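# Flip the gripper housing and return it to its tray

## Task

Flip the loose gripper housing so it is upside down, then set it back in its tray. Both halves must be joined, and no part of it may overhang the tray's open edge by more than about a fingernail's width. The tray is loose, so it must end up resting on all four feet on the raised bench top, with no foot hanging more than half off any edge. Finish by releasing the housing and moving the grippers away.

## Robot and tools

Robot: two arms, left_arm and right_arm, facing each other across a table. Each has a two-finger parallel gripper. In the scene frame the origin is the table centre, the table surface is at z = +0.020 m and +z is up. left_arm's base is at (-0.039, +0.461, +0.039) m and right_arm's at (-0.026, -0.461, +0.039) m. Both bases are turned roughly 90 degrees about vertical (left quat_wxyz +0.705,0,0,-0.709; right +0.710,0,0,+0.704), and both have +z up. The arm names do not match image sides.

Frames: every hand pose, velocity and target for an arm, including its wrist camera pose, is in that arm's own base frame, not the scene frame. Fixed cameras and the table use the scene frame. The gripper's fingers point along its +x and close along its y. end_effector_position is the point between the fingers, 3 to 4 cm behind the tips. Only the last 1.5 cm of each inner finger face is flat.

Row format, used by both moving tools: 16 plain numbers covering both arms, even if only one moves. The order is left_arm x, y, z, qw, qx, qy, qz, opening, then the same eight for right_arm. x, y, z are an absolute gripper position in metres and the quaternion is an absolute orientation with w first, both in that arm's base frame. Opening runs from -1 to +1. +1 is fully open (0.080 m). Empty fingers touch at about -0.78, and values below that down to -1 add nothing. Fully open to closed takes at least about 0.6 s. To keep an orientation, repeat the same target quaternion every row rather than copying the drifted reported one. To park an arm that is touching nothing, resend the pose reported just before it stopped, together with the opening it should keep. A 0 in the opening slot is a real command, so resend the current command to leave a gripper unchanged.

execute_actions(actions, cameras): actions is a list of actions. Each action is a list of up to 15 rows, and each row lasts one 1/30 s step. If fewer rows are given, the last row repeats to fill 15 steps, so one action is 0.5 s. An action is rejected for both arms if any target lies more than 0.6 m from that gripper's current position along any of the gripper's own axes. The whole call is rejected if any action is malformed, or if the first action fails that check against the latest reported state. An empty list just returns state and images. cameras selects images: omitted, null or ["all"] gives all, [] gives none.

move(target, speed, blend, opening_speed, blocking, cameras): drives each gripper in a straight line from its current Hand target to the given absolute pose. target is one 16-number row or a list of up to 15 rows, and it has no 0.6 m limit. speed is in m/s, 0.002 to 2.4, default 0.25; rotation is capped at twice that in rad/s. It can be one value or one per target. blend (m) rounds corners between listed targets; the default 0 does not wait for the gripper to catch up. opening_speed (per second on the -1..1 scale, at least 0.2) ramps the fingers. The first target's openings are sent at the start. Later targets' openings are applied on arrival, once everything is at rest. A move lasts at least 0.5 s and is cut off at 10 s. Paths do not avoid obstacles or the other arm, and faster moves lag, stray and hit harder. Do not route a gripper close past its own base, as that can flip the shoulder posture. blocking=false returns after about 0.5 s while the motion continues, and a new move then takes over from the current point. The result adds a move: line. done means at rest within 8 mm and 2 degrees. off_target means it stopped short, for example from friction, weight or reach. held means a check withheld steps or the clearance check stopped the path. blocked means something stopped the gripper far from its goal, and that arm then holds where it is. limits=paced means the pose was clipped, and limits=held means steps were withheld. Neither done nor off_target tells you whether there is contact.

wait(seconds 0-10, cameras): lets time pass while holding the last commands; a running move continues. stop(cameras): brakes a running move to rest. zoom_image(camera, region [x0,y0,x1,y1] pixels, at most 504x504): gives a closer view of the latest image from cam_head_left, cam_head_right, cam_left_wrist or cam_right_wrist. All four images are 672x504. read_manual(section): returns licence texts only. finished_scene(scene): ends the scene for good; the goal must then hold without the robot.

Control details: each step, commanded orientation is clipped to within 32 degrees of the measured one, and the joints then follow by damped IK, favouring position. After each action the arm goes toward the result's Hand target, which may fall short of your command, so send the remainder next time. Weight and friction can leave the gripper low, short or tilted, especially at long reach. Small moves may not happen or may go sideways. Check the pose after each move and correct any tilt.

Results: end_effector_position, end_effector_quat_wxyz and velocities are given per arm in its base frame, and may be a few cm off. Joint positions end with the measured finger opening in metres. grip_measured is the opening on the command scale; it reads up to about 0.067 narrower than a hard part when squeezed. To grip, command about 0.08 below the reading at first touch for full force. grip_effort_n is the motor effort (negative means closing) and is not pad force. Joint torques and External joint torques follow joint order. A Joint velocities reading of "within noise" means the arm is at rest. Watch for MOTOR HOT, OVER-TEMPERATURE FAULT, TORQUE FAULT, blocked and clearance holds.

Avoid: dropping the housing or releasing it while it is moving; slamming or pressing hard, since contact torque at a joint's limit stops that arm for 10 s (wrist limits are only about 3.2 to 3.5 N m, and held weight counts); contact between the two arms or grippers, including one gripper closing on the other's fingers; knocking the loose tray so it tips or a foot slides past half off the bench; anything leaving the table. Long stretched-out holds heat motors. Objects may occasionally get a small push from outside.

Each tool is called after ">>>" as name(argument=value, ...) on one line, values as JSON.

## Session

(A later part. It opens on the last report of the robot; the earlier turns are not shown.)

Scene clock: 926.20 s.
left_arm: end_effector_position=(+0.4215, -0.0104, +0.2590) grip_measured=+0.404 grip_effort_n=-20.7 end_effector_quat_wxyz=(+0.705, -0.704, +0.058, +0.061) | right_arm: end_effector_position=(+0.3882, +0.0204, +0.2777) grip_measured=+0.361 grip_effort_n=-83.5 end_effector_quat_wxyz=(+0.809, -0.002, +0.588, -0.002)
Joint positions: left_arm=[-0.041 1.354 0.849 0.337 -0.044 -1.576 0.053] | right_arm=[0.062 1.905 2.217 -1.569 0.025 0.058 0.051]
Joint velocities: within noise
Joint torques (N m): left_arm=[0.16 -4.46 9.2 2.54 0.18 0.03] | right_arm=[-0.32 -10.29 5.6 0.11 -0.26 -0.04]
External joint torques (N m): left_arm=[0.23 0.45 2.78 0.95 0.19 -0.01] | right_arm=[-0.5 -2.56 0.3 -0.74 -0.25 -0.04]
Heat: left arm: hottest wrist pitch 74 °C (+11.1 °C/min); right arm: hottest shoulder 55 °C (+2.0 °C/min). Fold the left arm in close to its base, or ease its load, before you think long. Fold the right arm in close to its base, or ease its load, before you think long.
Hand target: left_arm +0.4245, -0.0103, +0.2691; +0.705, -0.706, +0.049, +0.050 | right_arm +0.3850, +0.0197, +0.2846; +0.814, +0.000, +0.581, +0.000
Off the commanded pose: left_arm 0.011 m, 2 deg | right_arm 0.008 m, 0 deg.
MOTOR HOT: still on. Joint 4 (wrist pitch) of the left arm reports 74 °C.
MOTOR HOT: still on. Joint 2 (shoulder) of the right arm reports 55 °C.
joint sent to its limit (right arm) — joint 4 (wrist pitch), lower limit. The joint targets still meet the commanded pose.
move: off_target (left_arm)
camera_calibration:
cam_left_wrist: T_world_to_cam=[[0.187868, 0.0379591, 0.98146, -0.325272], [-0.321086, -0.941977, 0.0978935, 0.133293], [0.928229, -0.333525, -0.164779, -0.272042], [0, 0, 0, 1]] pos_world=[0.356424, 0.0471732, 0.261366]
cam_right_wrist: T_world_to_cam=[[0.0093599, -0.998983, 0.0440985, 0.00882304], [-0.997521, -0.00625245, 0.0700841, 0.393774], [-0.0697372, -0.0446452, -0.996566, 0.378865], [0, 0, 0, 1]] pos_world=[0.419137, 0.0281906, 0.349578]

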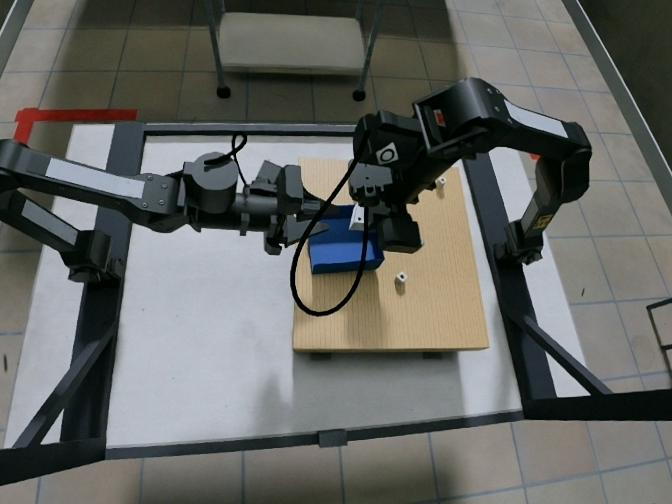

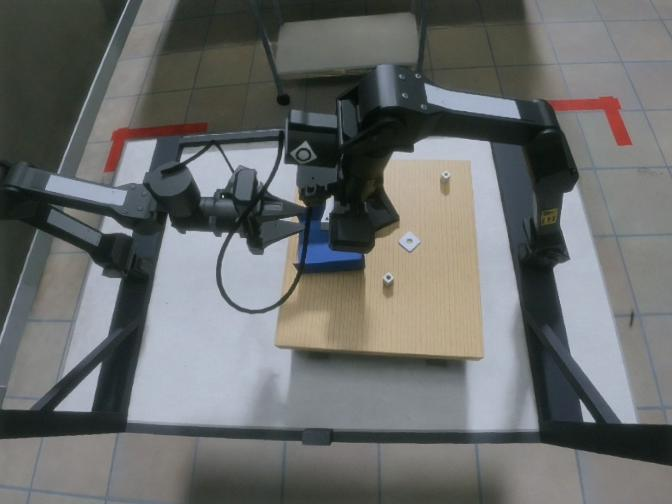

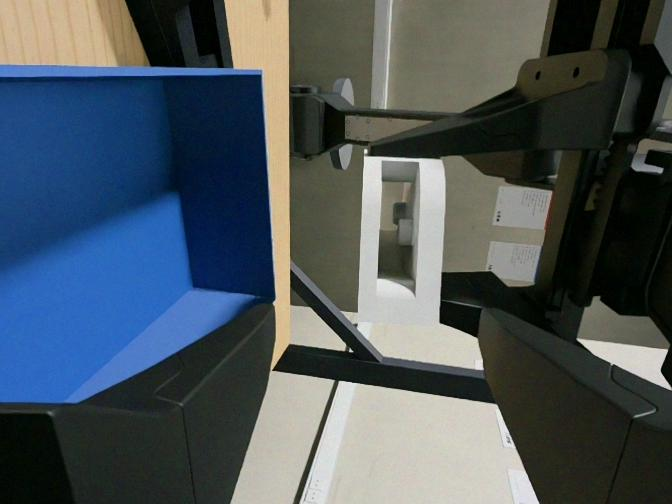

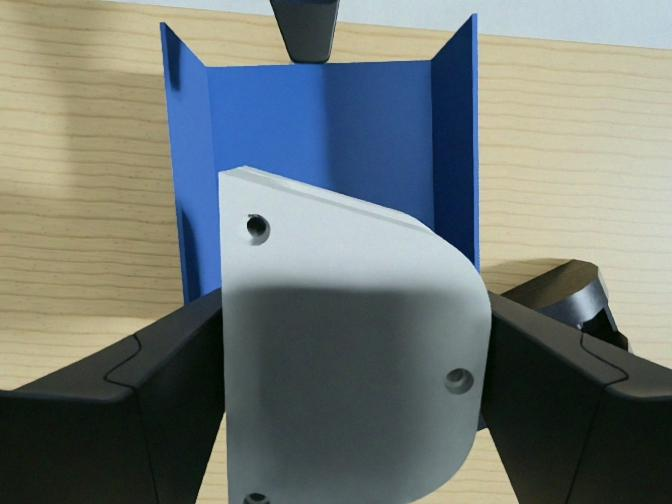

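>>> move(target=[[0.435,-0.0105,0.281,0.7054,-0.7054,0.0494,0.0494,0.4,0.385,0.02,0.285,0.809,0,0.588,0,0.3],[0.478,-0.0105,0.2735,0.7054,-0.7054,0.0494,0.0494,0.4,0.385,0.02,0.285,0.809,0,0.588,0,0.3]], speed=[0.1,0.06])

>>> zoom_image(camera="cam_head_left", region=[270, 130, 430, 290])

Scene clock: 940.37 s.
left_arm: end_effector_position=(+0.4745, -0.0108, +0.2636) grip_measured=+0.404 grip_effort_n=-20.2 end_effector_quat_wxyz=(+0.705, -0.704, +0.058, +0.060) | right_arm: end_effector_position=(+0.3882, +0.0204, +0.2777) grip_measured=+0.361 grip_effort_n=-83.5 end_effector_quat_wxyz=(+0.809, -0.002, +0.588, -0.002)
Joint positions: left_arm=[-0.034 1.558 1.045 0.346 -0.037 -1.576 0.053] | right_arm=[0.062 1.905 2.217 -1.569 0.025 0.058 0.051]
Joint velocities: within noise
Joint torques (N m): left_arm=[0.17 -5.89 9.21 2.52 0.18 0.09] | right_arm=[-0.24 -10.29 5.6 0.11 -0.25 -0.04]
External joint torques (N m): left_arm=[0.21 0.45 2.8 0.94 0.19 0.04] | right_arm=[-0.31 -2.55 0.32 -0.73 -0.27 -0.04]
Heat: left arm: hottest wrist pitch 76 °C (+13.1 °C/min); right arm: hottest shoulder 55 °C (+3.0 °C/min). Fold the left arm in close to its base, or ease its load, before you think long. Fold the right arm in close to its base, or ease its load, before you think long.
Hand target: left_arm +0.4777, -0.0106, +0.2731; +0.705, -0.705, +0.049, +0.049 | right_arm +0.3849, +0.0200, +0.2846; +0.814, +0.000, +0.581, +0.000
Off the commanded pose: left_arm 0.011 m, 2 deg | right_arm 0.008 m, 0 deg.
MOTOR HOT: still on. Joint 4 (wrist pitch) of the left arm reports 76 °C.
MOTOR HOT: still on. Joint 2 (shoulder) of the right arm reports 55 °C.
joint sent to its limit (right arm) — joint 4 (wrist pitch), lower limit. The joint targets still meet the commanded pose.
move: off_target (left_arm)
camera_calibration:
cam_left_wrist: T_world_to_cam=[[0.186476, 0.0389578, 0.981687, -0.339188], [-0.322613, -0.941377, 0.0986401, 0.150019], [0.92798, -0.335099, -0.162976, -0.320995], [0, 0, 0, 1]] pos_world=[0.409526, 0.0468732, 0.265864]
cam_right_wrist: T_world_to_cam=[[0.0093599, -0.998983, 0.0440985, 0.00882304], [-0.997521, -0.00625245, 0.0700841, 0.393774], [-0.0697372, -0.0446452, -0.996566, 0.378865], [0, 0, 0, 1]] pos_world=[0.419137, 0.0281906, 0.349578]

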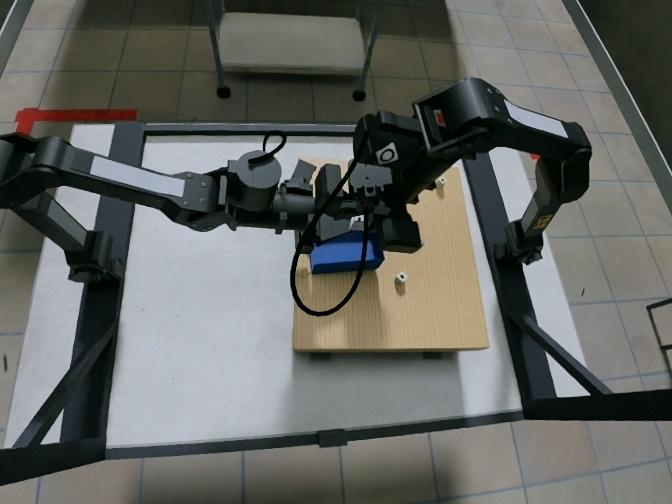

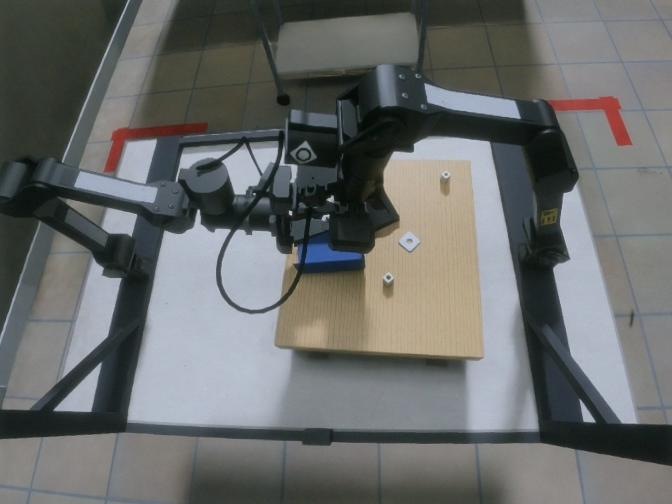

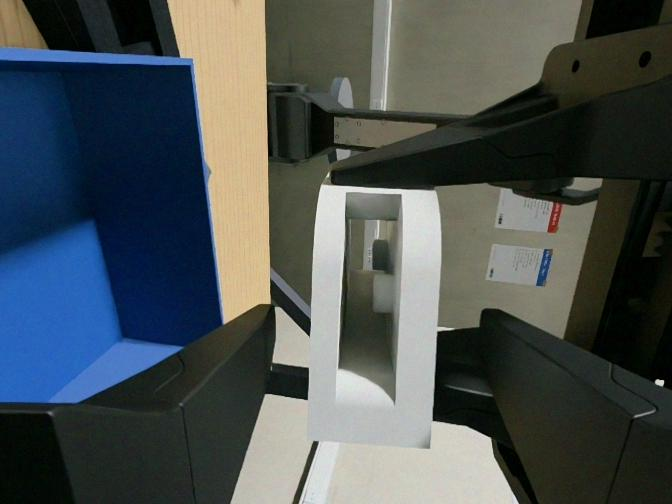

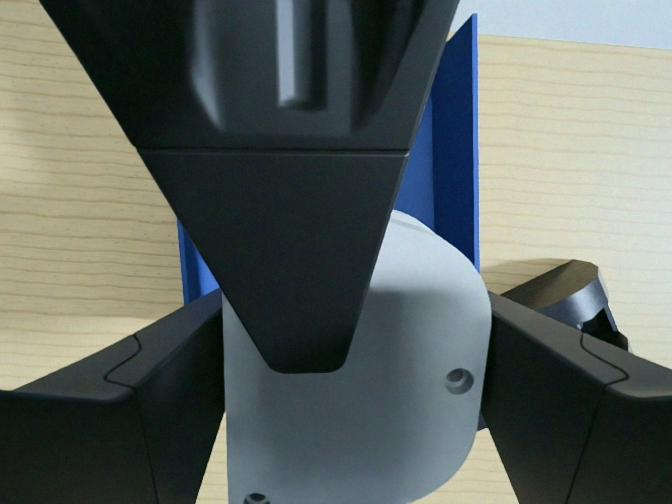

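Scaled by 3.150 from the camera's 672x504 image, which has a finer 960x720 frame.

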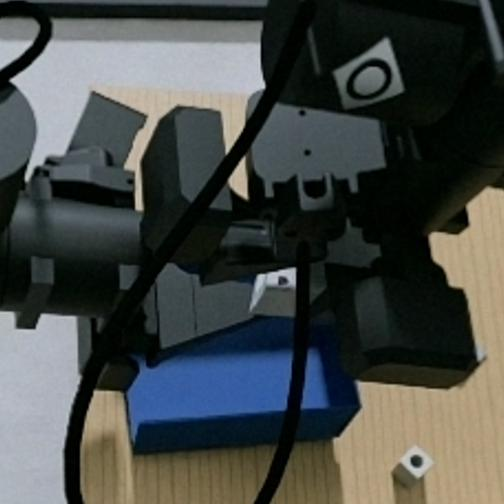

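>>> move(target=[[0.478,-0.0105,0.2735,0.7054,-0.7054,0.0494,0.0494,-0.33,0.385,0.02,0.285,0.809,0,0.588,0,0.3]], opening_speed=0.4, cameras=["cam_left_wrist","cam_right_wrist"])

Scene clock: 952.53 s.
left_arm: end_effector_position=(+0.4751, -0.0108, +0.2629) grip_measured=-0.226 grip_effort_n=-83.5 end_effector_quat_wxyz=(+0.705, -0.704, +0.058, +0.060) | right_arm: end_effector_position=(+0.3877, +0.0206, +0.2788) grip_measured=+0.361 grip_effort_n=-83.5 end_effector_quat_wxyz=(+0.810, -0.002, +0.586, -0.001)
Joint positions: left_arm=[-0.034 1.561 1.047 0.346 -0.037 -1.576 0.025] | right_arm=[0.062 1.902 2.217 -1.569 0.024 0.058 0.051]
Joint velocities: within noise
Joint torques (N m): left_arm=[0.15 -6.16 9.2 2.4 0.17 0.09] | right_arm=[-0.26 -9.9 5.6 0.12 -0.24 -0.04]
External joint torques (N m): left_arm=[0.28 0.27 2.72 0.79 0.17 0.04] | right_arm=[-0.36 -2.19 0.3 -0.75 -0.25 -0.04]
Heat: left arm: hottest wrist pitch 78 °C (+11.1 °C/min); right arm: hottest shoulder 56 °C (+3.0 °C/min). Fold the left arm in close to its base, or ease its load, before you think long. Fold the right arm in close to its base, or ease its load, before you think long.
Hand target: left_arm +0.4780, -0.0105, +0.2730; +0.705, -0.705, +0.050, +0.050 | right_arm +0.3849, +0.0202, +0.2846; +0.814, +0.001, +0.581, +0.001
Off the commanded pose: left_arm 0.011 m, 2 deg | right_arm 0.007 m, 0 deg.
MOTOR HOT: still on. Joint 4 (wrist pitch) of the left arm reports 78 °C.
MOTOR HOT: still on. Joint 2 (shoulder) of the right arm reports 56 °C.
joint sent to its limit (right arm) — joint 4 (wrist pitch), lower limit. The joint targets still meet the commanded pose.
move: off_target (left_arm)
camera_calibration:
cam_left_wrist: T_world_to_cam=[[0.187968, 0.0389387, 0.981403, -0.339247], [-0.322476, -0.941374, 0.0991142, 0.150089], [0.927727, -0.335109, -0.164391, -0.32117], [0, 0, 0, 1]] pos_world=[0.410126, 0.0468732, 0.265264]
cam_right_wrist: T_world_to_cam=[[0.00971522, -0.99905, 0.0424884, 0.00929367], [-0.997724, -0.00684926, 0.0670853, 0.394143], [-0.0667305, -0.0430434, -0.996842, 0.378814], [0, 0, 0, 1]] pos_world=[0.418434, 0.0282899, 0.350782]
Images, in order (width x height): cam_left_wrist 672x504, cam_right_wrist 672x504.

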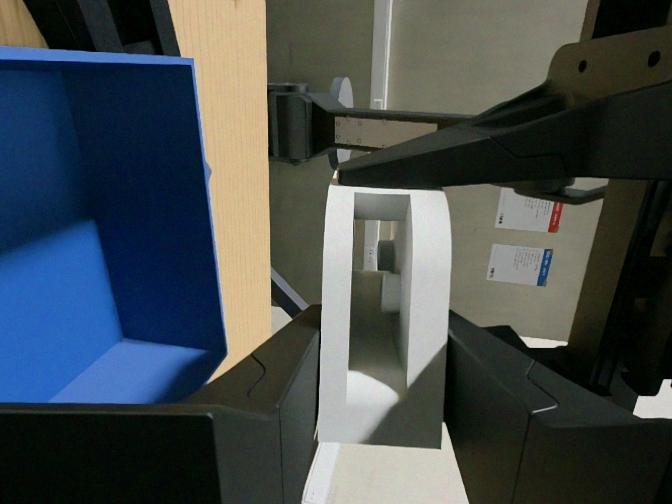

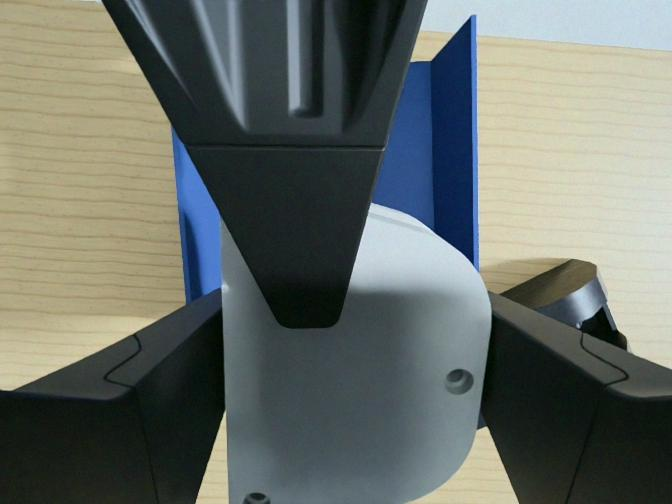

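>>> move(target=[[0.478,-0.0105,0.2735,0.7054,-0.7054,0.0494,0.0494,-0.36,0.385,0.02,0.285,0.809,0,0.588,0,0.7],[0.478,-0.0105,0.2735,0.7054,-0.7054,0.0494,0.0494,-0.36,0.367,0.02,0.335,0.829,0,0.559,0,0.7],[0.478,-0.0105,0.2735,0.7054,-0.7054,0.0494,0.0494,-0.36,0.28,0.0,0.34,0.866,0,0.5,0,0.7]], speed=[0.1,0.1,0.2])

Scene clock: 961.97 s.
left_arm: end_effector_position=(+0.4751, -0.0108, +0.2629) grip_measured=-0.226 grip_effort_n=-83.5 end_effector_quat_wxyz=(+0.705, -0.704, +0.058, +0.060) | right_arm: end_effector_position=(+0.2805, +0.0005, +0.3411) grip_measured=+0.696 grip_effort_n=19.3 end_effector_quat_wxyz=(+0.865, -0.001, +0.501, -0.003)
Joint positions: left_arm=[-0.034 1.561 1.047 0.346 -0.037 -1.576 0.025] | right_arm=[0.007 1.425 1.901 -1.526 0.01 0.007 0.066]
Joint velocities: within noise
Joint torques (N m): left_arm=[0.05 -6.29 9.19 2.42 0.17 0.08] | right_arm=[-0.37 -4.93 3.95 1.13 -0.27 -0.08]
External joint torques (N m): left_arm=[0.1 0.08 2.75 0.81 0.18 0.03] | right_arm=[-0.4 -0.95 -1.12 0.01 -0.27 -0.08]
Heat: left arm: hottest wrist pitch 78 °C (+8.0 °C/min); right arm: hottest shoulder 56 °C (+2.0 °C/min). Fold the left arm in close to its base, or ease its load, before you think long. Fold the right arm in close to its base, or ease its load, before you think long.
Hand target: left_arm +0.4778, -0.0106, +0.2734; +0.705, -0.705, +0.050, +0.049 | right_arm +0.2805, +0.0004, +0.3405; +0.866, +0.000, +0.500, -0.001
Off the commanded pose: left_arm 0.011 m, 2 deg | right_arm 0.001 m, 0 deg.
MOTOR HOT: still on. Joint 4 (wrist pitch) of the left arm reports 78 °C.
MOTOR HOT: still on. Joint 2 (shoulder) of the right arm reports 56 °C.
move: off_target (left_arm)
camera_calibration:
cam_left_wrist: T_world_to_cam=[[0.187968, 0.0389387, 0.981403, -0.339247], [-0.322476, -0.941374, 0.0991142, 0.150089], [0.927727, -0.335109, -0.164391, -0.32117], [0, 0, 0, 1]] pos_world=[0.410126, 0.0468732, 0.265264]
cam_right_wrist: T_world_to_cam=[[-0.002265, -0.999022, 0.0441521, -0.0095919], [-0.990741, -0.00375172, -0.135714, 0.350064], [0.135747, -0.0440507, -0.989764, 0.373607], [0, 0, 0, 1]] pos_world=[0.296085, 0.00818849, 0.417715]

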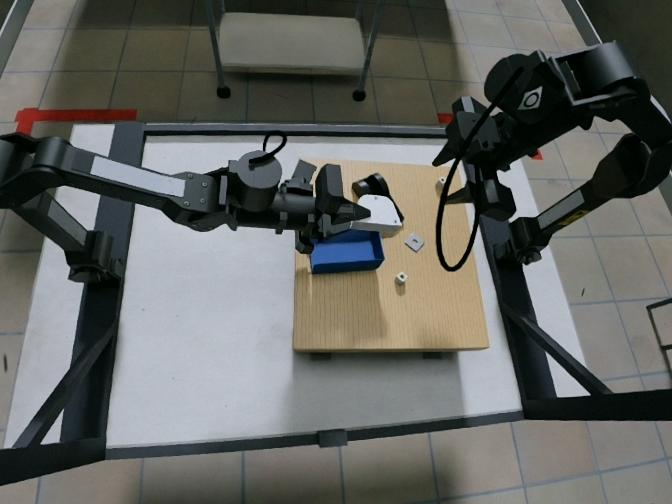

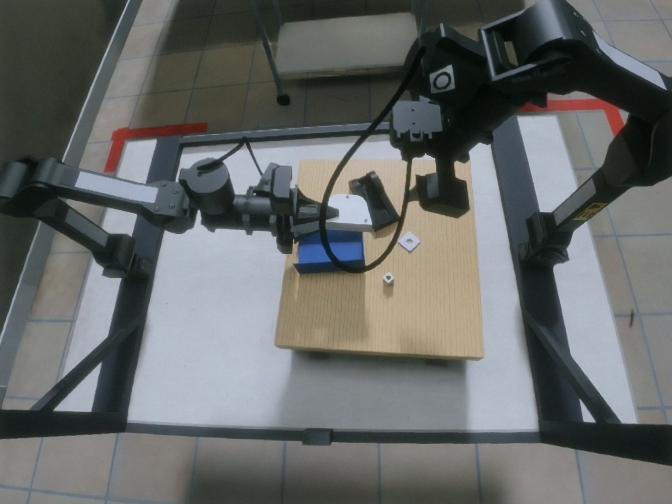

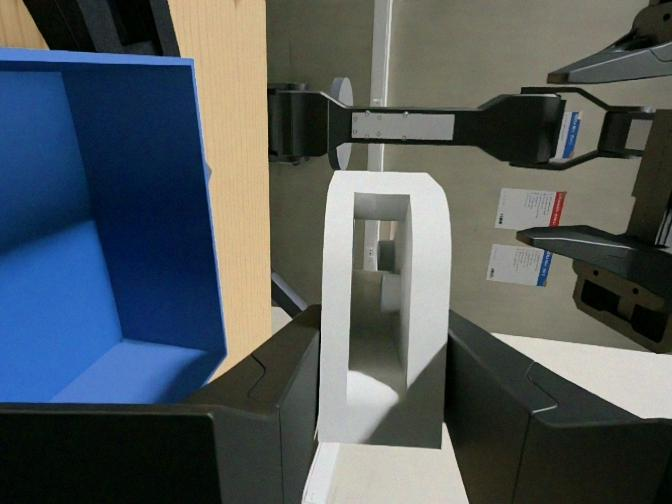

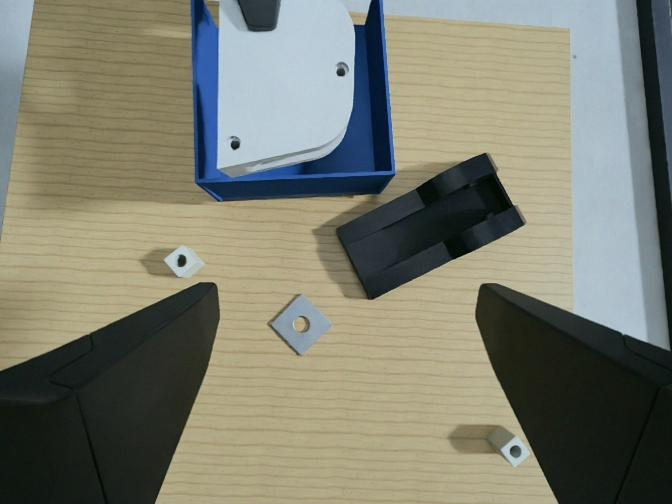

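>>> move(target=[[0.478,-0.0105,0.28,0.9976,0,0.0698,0,-0.36,0.28,0.0,0.34,0.866,0,0.5,0,0.7],[0.478,-0.0105,0.278,0.7054,0.7054,0.0494,-0.0494,-0.36,0.28,0.0,0.34,0.866,0,0.5,0,0.7]], speed=[0.4,0.4])

>>> zoom_image(camera="cam_left_wrist", region=[200, 100, 600, 500])

>>> zoom_image(camera="cam_right_wrist", region=[150, 0, 420, 220])

Scene clock: 1011.70 s.
left_arm: end_effector_position=(+0.4766, -0.0090, +0.2687) grip_measured=-0.226 grip_effort_n=-83.5 end_effector_quat_wxyz=(+0.702, +0.707, +0.061, -0.053) | right_arm: end_effector_position=(+0.2807, +0.0001, +0.3399) grip_measured=+0.696 grip_effort_n=19.3 end_effector_quat_wxyz=(+0.865, -0.001, +0.503, -0.002)
Joint positions: left_arm=[-0.033 1.561 1.065 0.334 -0.044 1.572 0.025] | right_arm=[0.004 1.425 1.897 -1.525 0.007 0.004 0.066]
Joint velocities: within noise
Joint torques (N m): left_arm=[0.08 -6.75 8.8 1.94 0.19 0.05] | right_arm=[-0.37 -5.25 3.92 1.12 -0.27 -0.08]
External joint torques (N m): left_arm=[0.15 -0.29 2.3 0.32 0.19 0.1] | right_arm=[-0.42 -1.26 -1.17 -0.01 -0.27 -0.08]
Heat: left arm: hottest wrist pitch 78 °C (+0.0 °C/min); right arm: hottest shoulder 47 °C (-9.0 °C/min). Fold the left arm in close to its base, or ease its load, before you think long.
Hand target: left_arm +0.4780, -0.0087, +0.2779; +0.702, +0.708, +0.052, -0.046 | right_arm +0.2800, +0.0000, +0.3399; +0.866, +0.000, +0.500, +0.000
Off the commanded pose: left_arm 0.010 m, 1 deg | right_arm 0.001 m, 0 deg.
MOTOR HOT: still on. Joint 4 (wrist pitch) of the left arm reports 78 °C.
MOTOR HOT: cleared for the motors of the right arm.
move: off_target (left_arm)
camera_calibration:
cam_left_wrist: T_world_to_cam=[[-0.138735, -0.0329432, -0.989781, 0.33945], [-0.349882, 0.936623, 0.0178682, 0.203499], [0.926464, 0.348786, -0.141469, -0.320388], [0, 0, 0, 1]] pos_world=[0.415123, -0.0676725, 0.28702]
cam_right_wrist: T_world_to_cam=[[-0.000978896, -0.99907, 0.0430988, -0.00997988], [-0.991162, -0.00474794, -0.132574, 0.349121], [0.132655, -0.0428476, -0.990236, 0.373446], [0, 0, 0, 1]] pos_world=[0.296486, 0.0076883, 0.416514]

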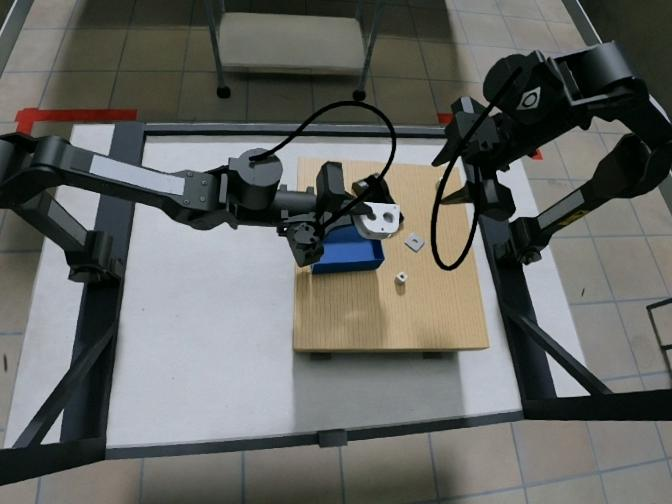

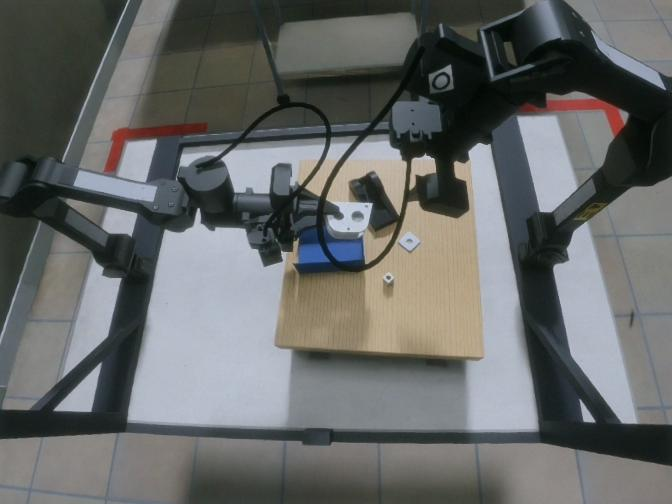

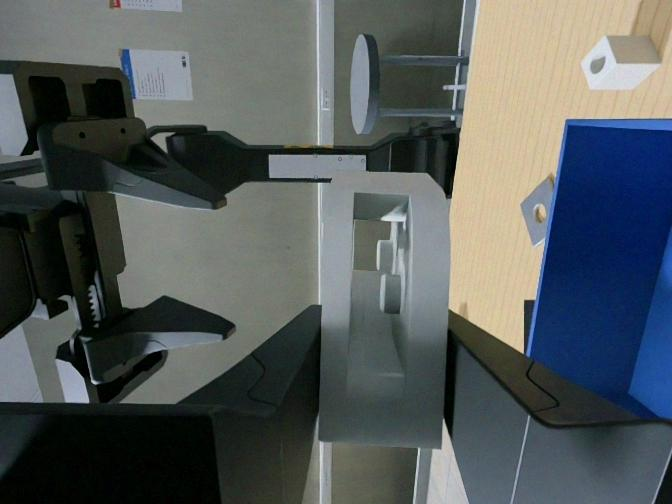

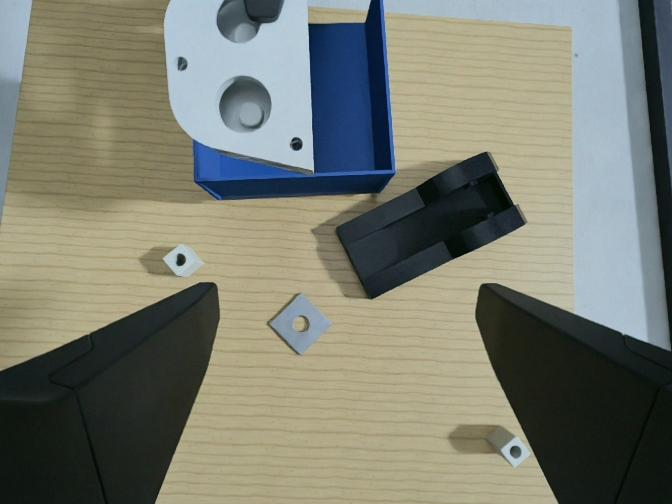

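Scaled by 1.260 from the camera's 672x504 image, which has a finer 960x720 frame.

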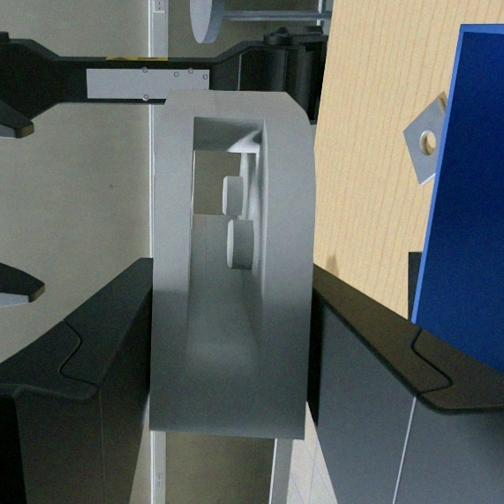

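Scaled by 1.867 from the camera's 672x504 image, which has a finer 960x720 frame.

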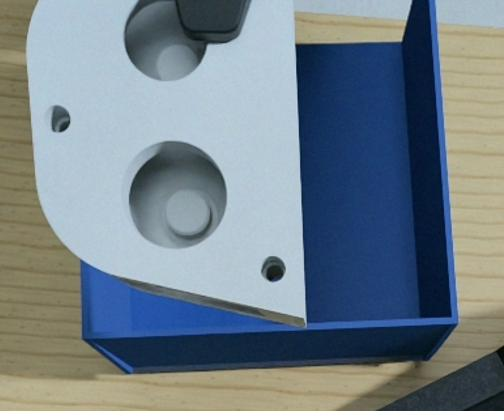

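>>> move(target=[[0.478,-0.0105,0.278,0.7054,0.7054,0.0494,-0.0494,-0.36,0.361,0.0372,0.35,0.829,-0.0073,0.559,0.0108,0.7],[0.478,-0.0105,0.278,0.7054,0.7054,0.0494,-0.0494,-0.36,0.370,0.0372,0.329,0.809,-0.0077,0.588,0.0106,0.7]], speed=[0.2,0.06], cameras=["cam_left_wrist","cam_right_wrist"])

Scene clock: 1036.63 s.
left_arm: end_effector_position=(+0.4766, -0.0099, +0.2687) grip_measured=-0.226 grip_effort_n=-83.5 end_effector_quat_wxyz=(+0.703, +0.707, +0.059, -0.055) | right_arm: end_effector_position=(+0.3689, +0.0373, +0.3320) grip_measured=+0.696 grip_effort_n=19.3 end_effector_quat_wxyz=(+0.854, -0.007, +0.520, +0.017)
Joint positions: left_arm=[-0.033 1.561 1.065 0.334 -0.038 1.571 0.025] | right_arm=[0.113 1.801 2.276 -1.569 0.03 0.071 0.066]
Joint velocities: within noise
Joint torques (N m): left_arm=[0.01 -6.76 8.82 1.96 0.21 -0.12] | right_arm=[-0.13 -6.25 4.53 0.29 -0.05 0.1]
External joint torques (N m): left_arm=[0.07 -0.3 2.32 0.34 0.2 -0.07] | right_arm=[-0.24 0.39 -0.47 -0.8 -0.06 0.1]
Heat: left arm: hottest wrist pitch 73 °C (-6.0 °C/min); right arm: hottest shoulder 46 °C (-6.0 °C/min). Fold the left arm in close to its base, or ease its load, before you think long.
Hand target: left_arm +0.4780, -0.0104, +0.2779; +0.705, +0.706, +0.050, -0.049 | right_arm +0.3699, +0.0370, +0.3277; +0.850, -0.005, +0.527, +0.016
Off the commanded pose: left_arm 0.009 m, 1 deg | right_arm 0.003 m, 9 deg.
MOTOR HOT: still on. Joint 4 (wrist pitch) of the left arm reports 73 °C.
joint sent to its limit (right arm) — joint 4 (wrist pitch), lower limit. The joint targets are off in orientation, not in position.
move: off_target (left_arm, right_arm)
camera_calibration:
cam_left_wrist: T_world_to_cam=[[-0.13895, -0.0345705, -0.989696, 0.339432], [-0.344413, 0.938689, 0.0155656, 0.202357], [0.928479, 0.343027, -0.142337, -0.3208], [0, 0, 0, 1]] pos_world=[0.414715, -0.0681728, 0.287123]
cam_right_wrist: T_world_to_cam=[[0.0391439, -0.998697, 0.0327514, 0.0162107], [-0.994843, -0.0420202, -0.092314, 0.425129], [0.09357, -0.028969, -0.995191, 0.37107], [0, 0, 0, 1]] pos_world=[0.387581, 0.0448031, 0.408]
Images, in order (width x height): cam_left_wrist 672x504, cam_right_wrist 672x504.

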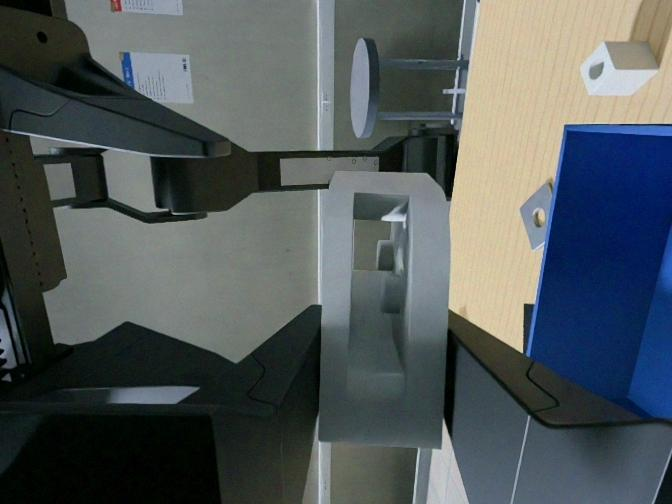

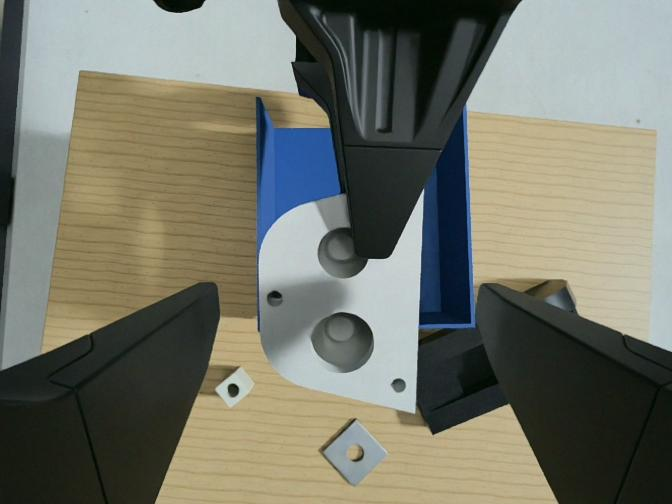

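>>> move(target=[[0.478,-0.0105,0.270,0.7054,0.7054,0.0494,-0.0494,-0.36,0.372,0.0382,0.318,0.809,-0.0077,0.588,0.0106,0.7],[0.478,-0.0105,0.270,0.7054,0.7054,0.0494,-0.0494,-0.36,0.382,0.0382,0.2885,0.809,-0.0077,0.588,0.0106,0.7]], speed=[0.1,0.05])

>>> zoom_image(camera="cam_left_wrist", region=[100, 100, 600, 500])

Scene clock: 1060.27 s.
left_arm: end_effector_position=(+0.4776, -0.0102, +0.2730) grip_measured=-0.226 grip_effort_n=-83.5 end_effector_quat_wxyz=(+0.704, +0.706, +0.051, -0.048) | right_arm: end_effector_position=(+0.3812, +0.0387, +0.2941) grip_measured=+0.696 grip_effort_n=19.3 end_effector_quat_wxyz=(+0.823, -0.010, +0.568, +0.013)
Joint positions: left_arm=[-0.033 1.562 1.065 0.357 -0.037 1.569 0.025] | right_arm=[0.113 1.87 2.23 -1.569 0.03 0.075 0.066]
Joint velocities: within noise
Joint torques (N m): left_arm=[-0.01 -6.14 6.16 2.65 0.21 -0.11] | right_arm=[-0.29 -7.13 4.14 0.16 -0.18 0.12]
External joint torques (N m): left_arm=[0.11 0.32 -0.34 1.04 0.19 -0.06] | right_arm=[-0.4 0.3 -1.11 -0.77 -0.19 0.12]
Heat: left arm: hottest wrist pitch 72 °C (-8.1 °C/min); right arm: hottest shoulder 47 °C (-1.0 °C/min). Fold the left arm in close to its base, or ease its load, before you think long.
Hand target: left_arm +0.4778, -0.0106, +0.2707; +0.706, +0.705, +0.049, -0.049 | right_arm +0.3813, +0.0381, +0.2883; +0.817, -0.007, +0.577, +0.012
Off the commanded pose: left_arm 0.003 m, 0 deg | right_arm 0.006 m, 3 deg.
MOTOR HOT: still on. Joint 4 (wrist pitch) of the left arm reports 72 °C.
joint sent to its limit (right arm) — joint 4 (wrist pitch), lower limit. The joint targets still meet the commanded pose.
move: off_target (right_arm)
camera_calibration:
cam_left_wrist: T_world_to_cam=[[-0.117738, -0.0368983, -0.992359, 0.334388], [-0.343497, 0.939136, 0.00583488, 0.205083], [0.931744, 0.341559, -0.123247, -0.327878], [0, 0, 0, 1]] pos_world=[0.415315, -0.068273, 0.290227]
cam_right_wrist: T_world_to_cam=[[0.0405085, -0.998386, 0.0398079, 0.0157657], [-0.998965, -0.0396419, 0.0223234, 0.401609], [-0.0207093, -0.040671, -0.998958, 0.377403], [0, 0, 0, 1]] pos_world=[0.40837, 0.0470102, 0.367417]

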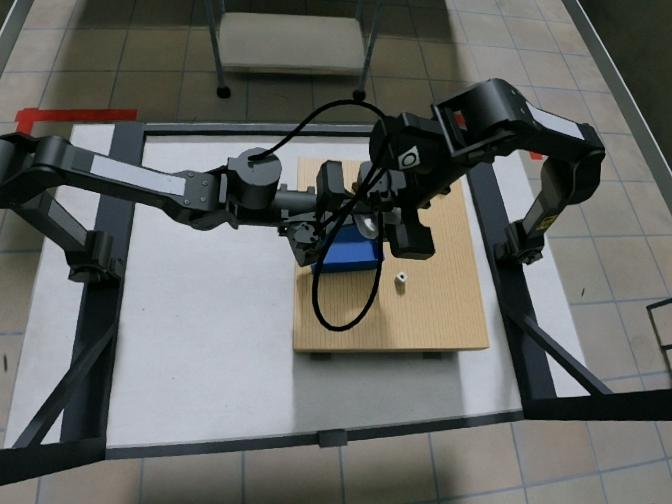

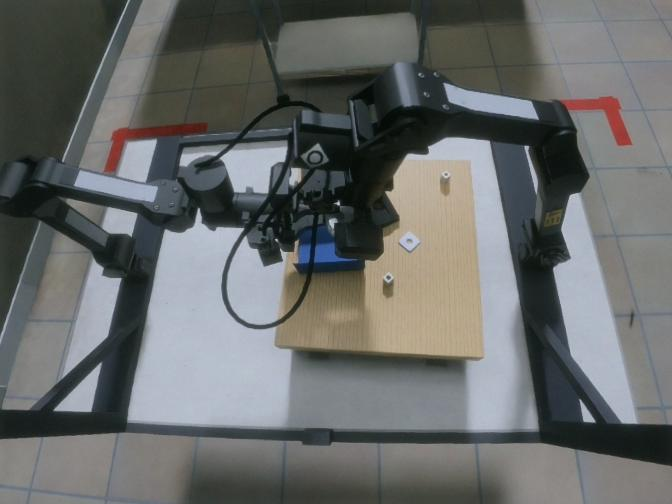

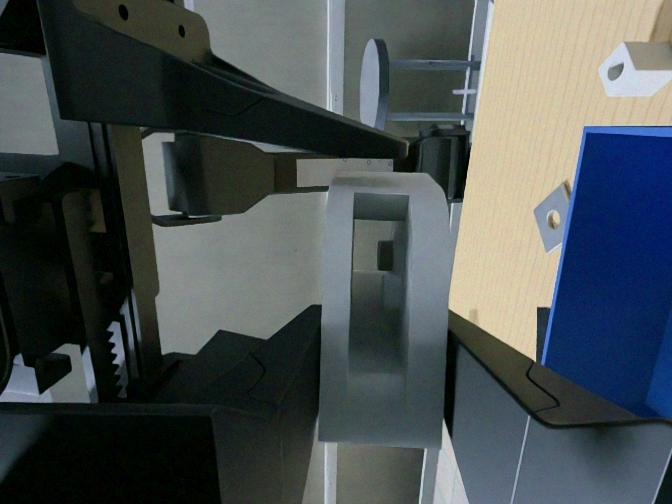

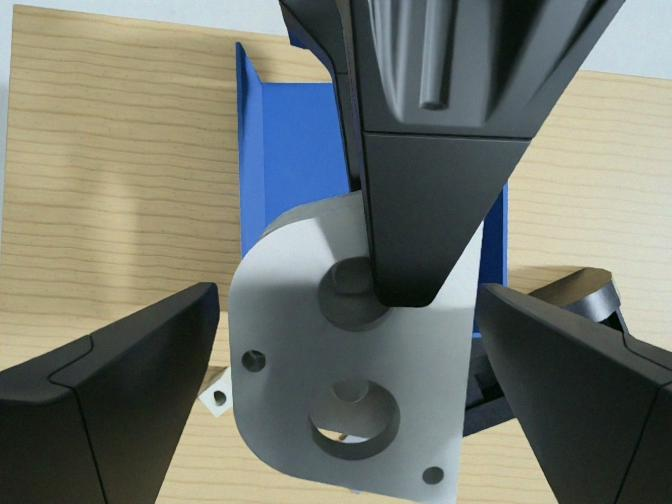

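Scaled by 1.008 from the camera's 672x504 image, which has a finer 960x720 frame.

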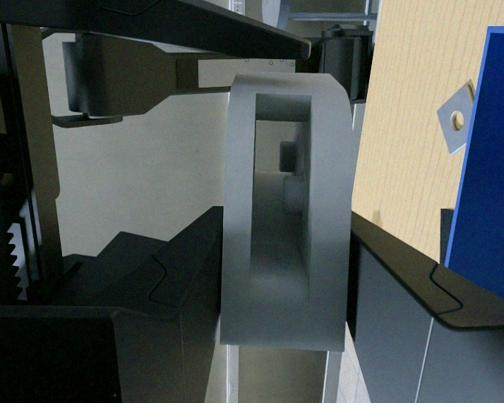

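>>> move(target=[[0.478,-0.0105,0.262,0.7054,0.7054,0.0494,-0.0494,-0.36,0.3825,0.038,0.281,0.809,-0.0077,0.588,0.0106,0.7]], speed=[0.06], cameras=["cam_left_wrist","cam_right_wrist"])

Scene clock: 1070.00 s.
left_arm: end_effector_position=(+0.4780, -0.0102, +0.2641) grip_measured=-0.226 grip_effort_n=-83.5 end_effector_quat_wxyz=(+0.704, +0.706, +0.051, -0.049) | right_arm: end_effector_position=(+0.3822, +0.0388, +0.2877) grip_measured=+0.696 grip_effort_n=19.3 end_effector_quat_wxyz=(+0.817, -0.011, +0.576, +0.012)
Joint positions: left_arm=[-0.033 1.573 1.041 0.391 -0.037 1.569 0.025] | right_arm=[0.113 1.879 2.219 -1.569 0.03 0.075 0.066]
Joint velocities: within noise
Joint torques (N m): left_arm=[0 -6.23 6.17 2.66 0.19 -0.1] | right_arm=[-0.32 -7.07 4.09 0.14 -0.17 0.14]
External joint torques (N m): left_arm=[0.1 0.18 -0.21 1.07 0.17 -0.06] | right_arm=[-0.39 0.36 -1.12 -0.74 -0.18 0.14]
Heat: left arm: hottest wrist pitch 74 °C (-5.0 °C/min); right arm: hottest shoulder 47 °C (+0.0 °C/min). Fold the left arm in close to its base, or ease its load, before you think long.
Hand target: left_arm +0.4781, -0.0105, +0.2619; +0.705, +0.705, +0.049, -0.049 | right_arm +0.3824, +0.0380, +0.2813; +0.810, -0.008, +0.586, +0.011
Off the commanded pose: left_arm 0.002 m, 0 deg | right_arm 0.007 m, 2 deg.
MOTOR HOT: still on. Joint 4 (wrist pitch) of the left arm reports 74 °C.
joint sent to its limit (right arm) — joint 4 (wrist pitch), lower limit. The joint targets still meet the commanded pose.
move: done
camera_calibration:
cam_left_wrist: T_world_to_cam=[[-0.119264, -0.0368303, -0.992179, 0.326287], [-0.343492, 0.939134, 0.00642781, 0.205197], [0.931552, 0.341572, -0.124655, -0.328824], [0, 0, 0, 1]] pos_world=[0.415714, -0.068373, 0.281427]
cam_right_wrist: T_world_to_cam=[[0.0412926, -0.998293, 0.0412988, 0.0153804], [-0.998326, -0.0395477, 0.0422114, 0.396854], [-0.0405061, -0.0429726, -0.998255, 0.378449], [0, 0, 0, 1]] pos_world=[0.410884, 0.0473118, 0.360401]
Images, in order (width x height): cam_left_wrist 672x504, cam_right_wrist 672x504.

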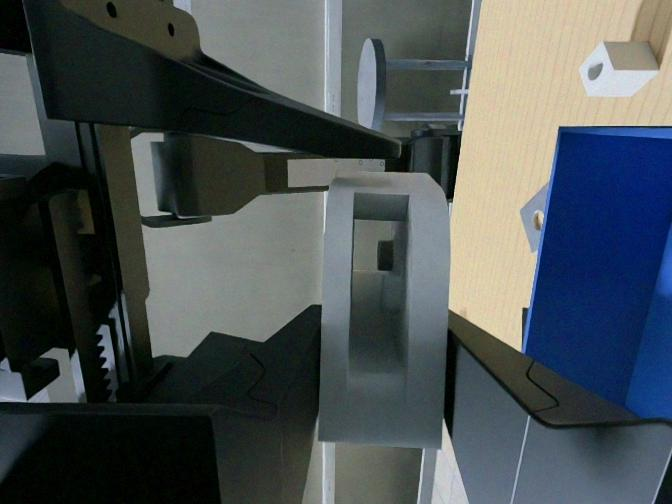

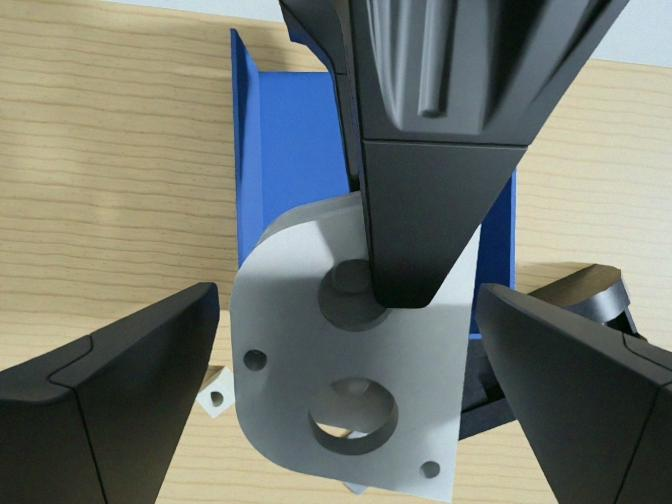

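>>> move(target=[[0.478,-0.0105,0.262,0.7054,0.7054,0.0494,-0.0494,-0.36,0.3835,0.0385,0.2765,0.809,-0.0077,0.588,0.0106,0.7],[0.478,-0.0105,0.262,0.7054,0.7054,0.0494,-0.0494,-0.36,0.3835,0.0385,0.2765,0.809,-0.0077,0.588,0.0106,0.3]], speed=[0.06,0.06], opening_speed=0.4, cameras=["cam_left_wrist","cam_right_wrist"])

Scene clock: 1081.07 s.
left_arm: end_effector_position=(+0.4778, -0.0102, +0.2634) grip_measured=-0.226 grip_effort_n=-83.5 end_effector_quat_wxyz=(+0.704, +0.706, +0.052, -0.049) | right_arm: end_effector_position=(+0.3816, +0.0392, +0.2807) grip_measured=+0.355 grip_effort_n=-83.5 end_effector_quat_wxyz=(+0.811, -0.010, +0.584, +0.013)
Joint positions: left_arm=[-0.033 1.573 1.039 0.391 -0.037 1.569 0.025] | right_arm=[0.113 1.879 2.193 -1.563 0.027 0.076 0.051]
Joint velocities: within noise
Joint torques (N m): left_arm=[-0.02 -6.27 6.19 2.59 0.19 -0.09] | right_arm=[-0.23 -7.53 4.1 0.81 -0.15 0.15]
External joint torques (N m): left_arm=[0.03 0.22 -0.26 0.97 0.19 -0.04] | right_arm=[-0.34 0.06 -1.21 -0.05 -0.16 0.15]
Heat: left arm: hottest wrist pitch 79 °C (+4.1 °C/min); right arm: hottest shoulder 48 °C (+1.0 °C/min). Fold the left arm in close to its base, or ease its load, before you think long.
Hand target: left_arm +0.4779, -0.0105, +0.2615; +0.705, +0.705, +0.050, -0.050 | right_arm +0.3832, +0.0389, +0.2762; +0.808, -0.007, +0.588, +0.012
Off the commanded pose: left_arm 0.001 m, 0 deg | right_arm 0.005 m, 1 deg.
MOTOR HOT: still on. Joint 4 (wrist pitch) of the left arm reports 79 °C.
move: done
camera_calibration:
cam_left_wrist: T_world_to_cam=[[-0.120784, -0.036773, -0.991997, 0.326265], [-0.343487, 0.939131, 0.00700931, 0.205001], [0.931358, 0.341585, -0.126064, -0.328329], [0, 0, 0, 1]] pos_world=[0.415614, -0.068373, 0.280827]
cam_right_wrist: T_world_to_cam=[[0.0416356, -0.99836, 0.0392879, 0.016527], [-0.997293, -0.0391416, 0.0622447, 0.390482], [-0.0606048, -0.0417731, -0.997287, 0.378871], [0, 0, 0, 1]] pos_world=[0.411699, 0.0476106, 0.352888]
Images, in order (width x height): cam_left_wrist 672x504, cam_right_wrist 672x504.

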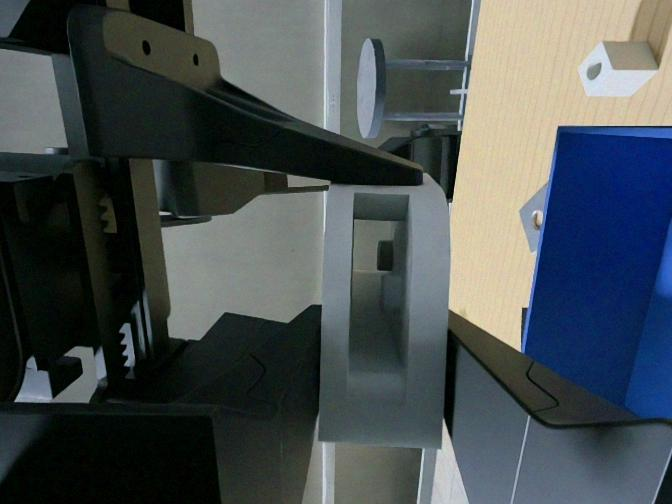

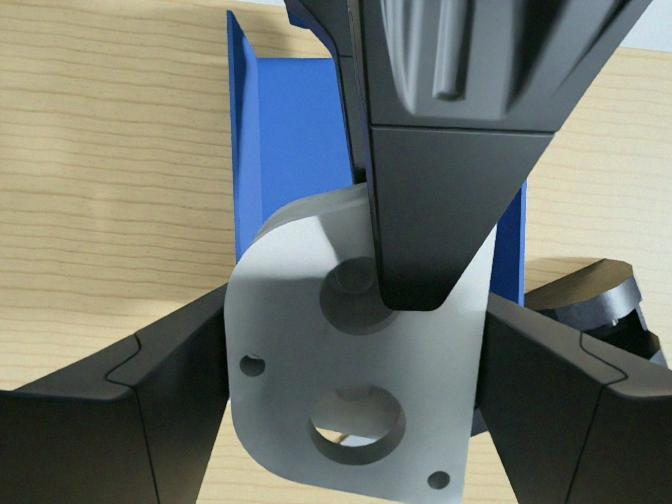

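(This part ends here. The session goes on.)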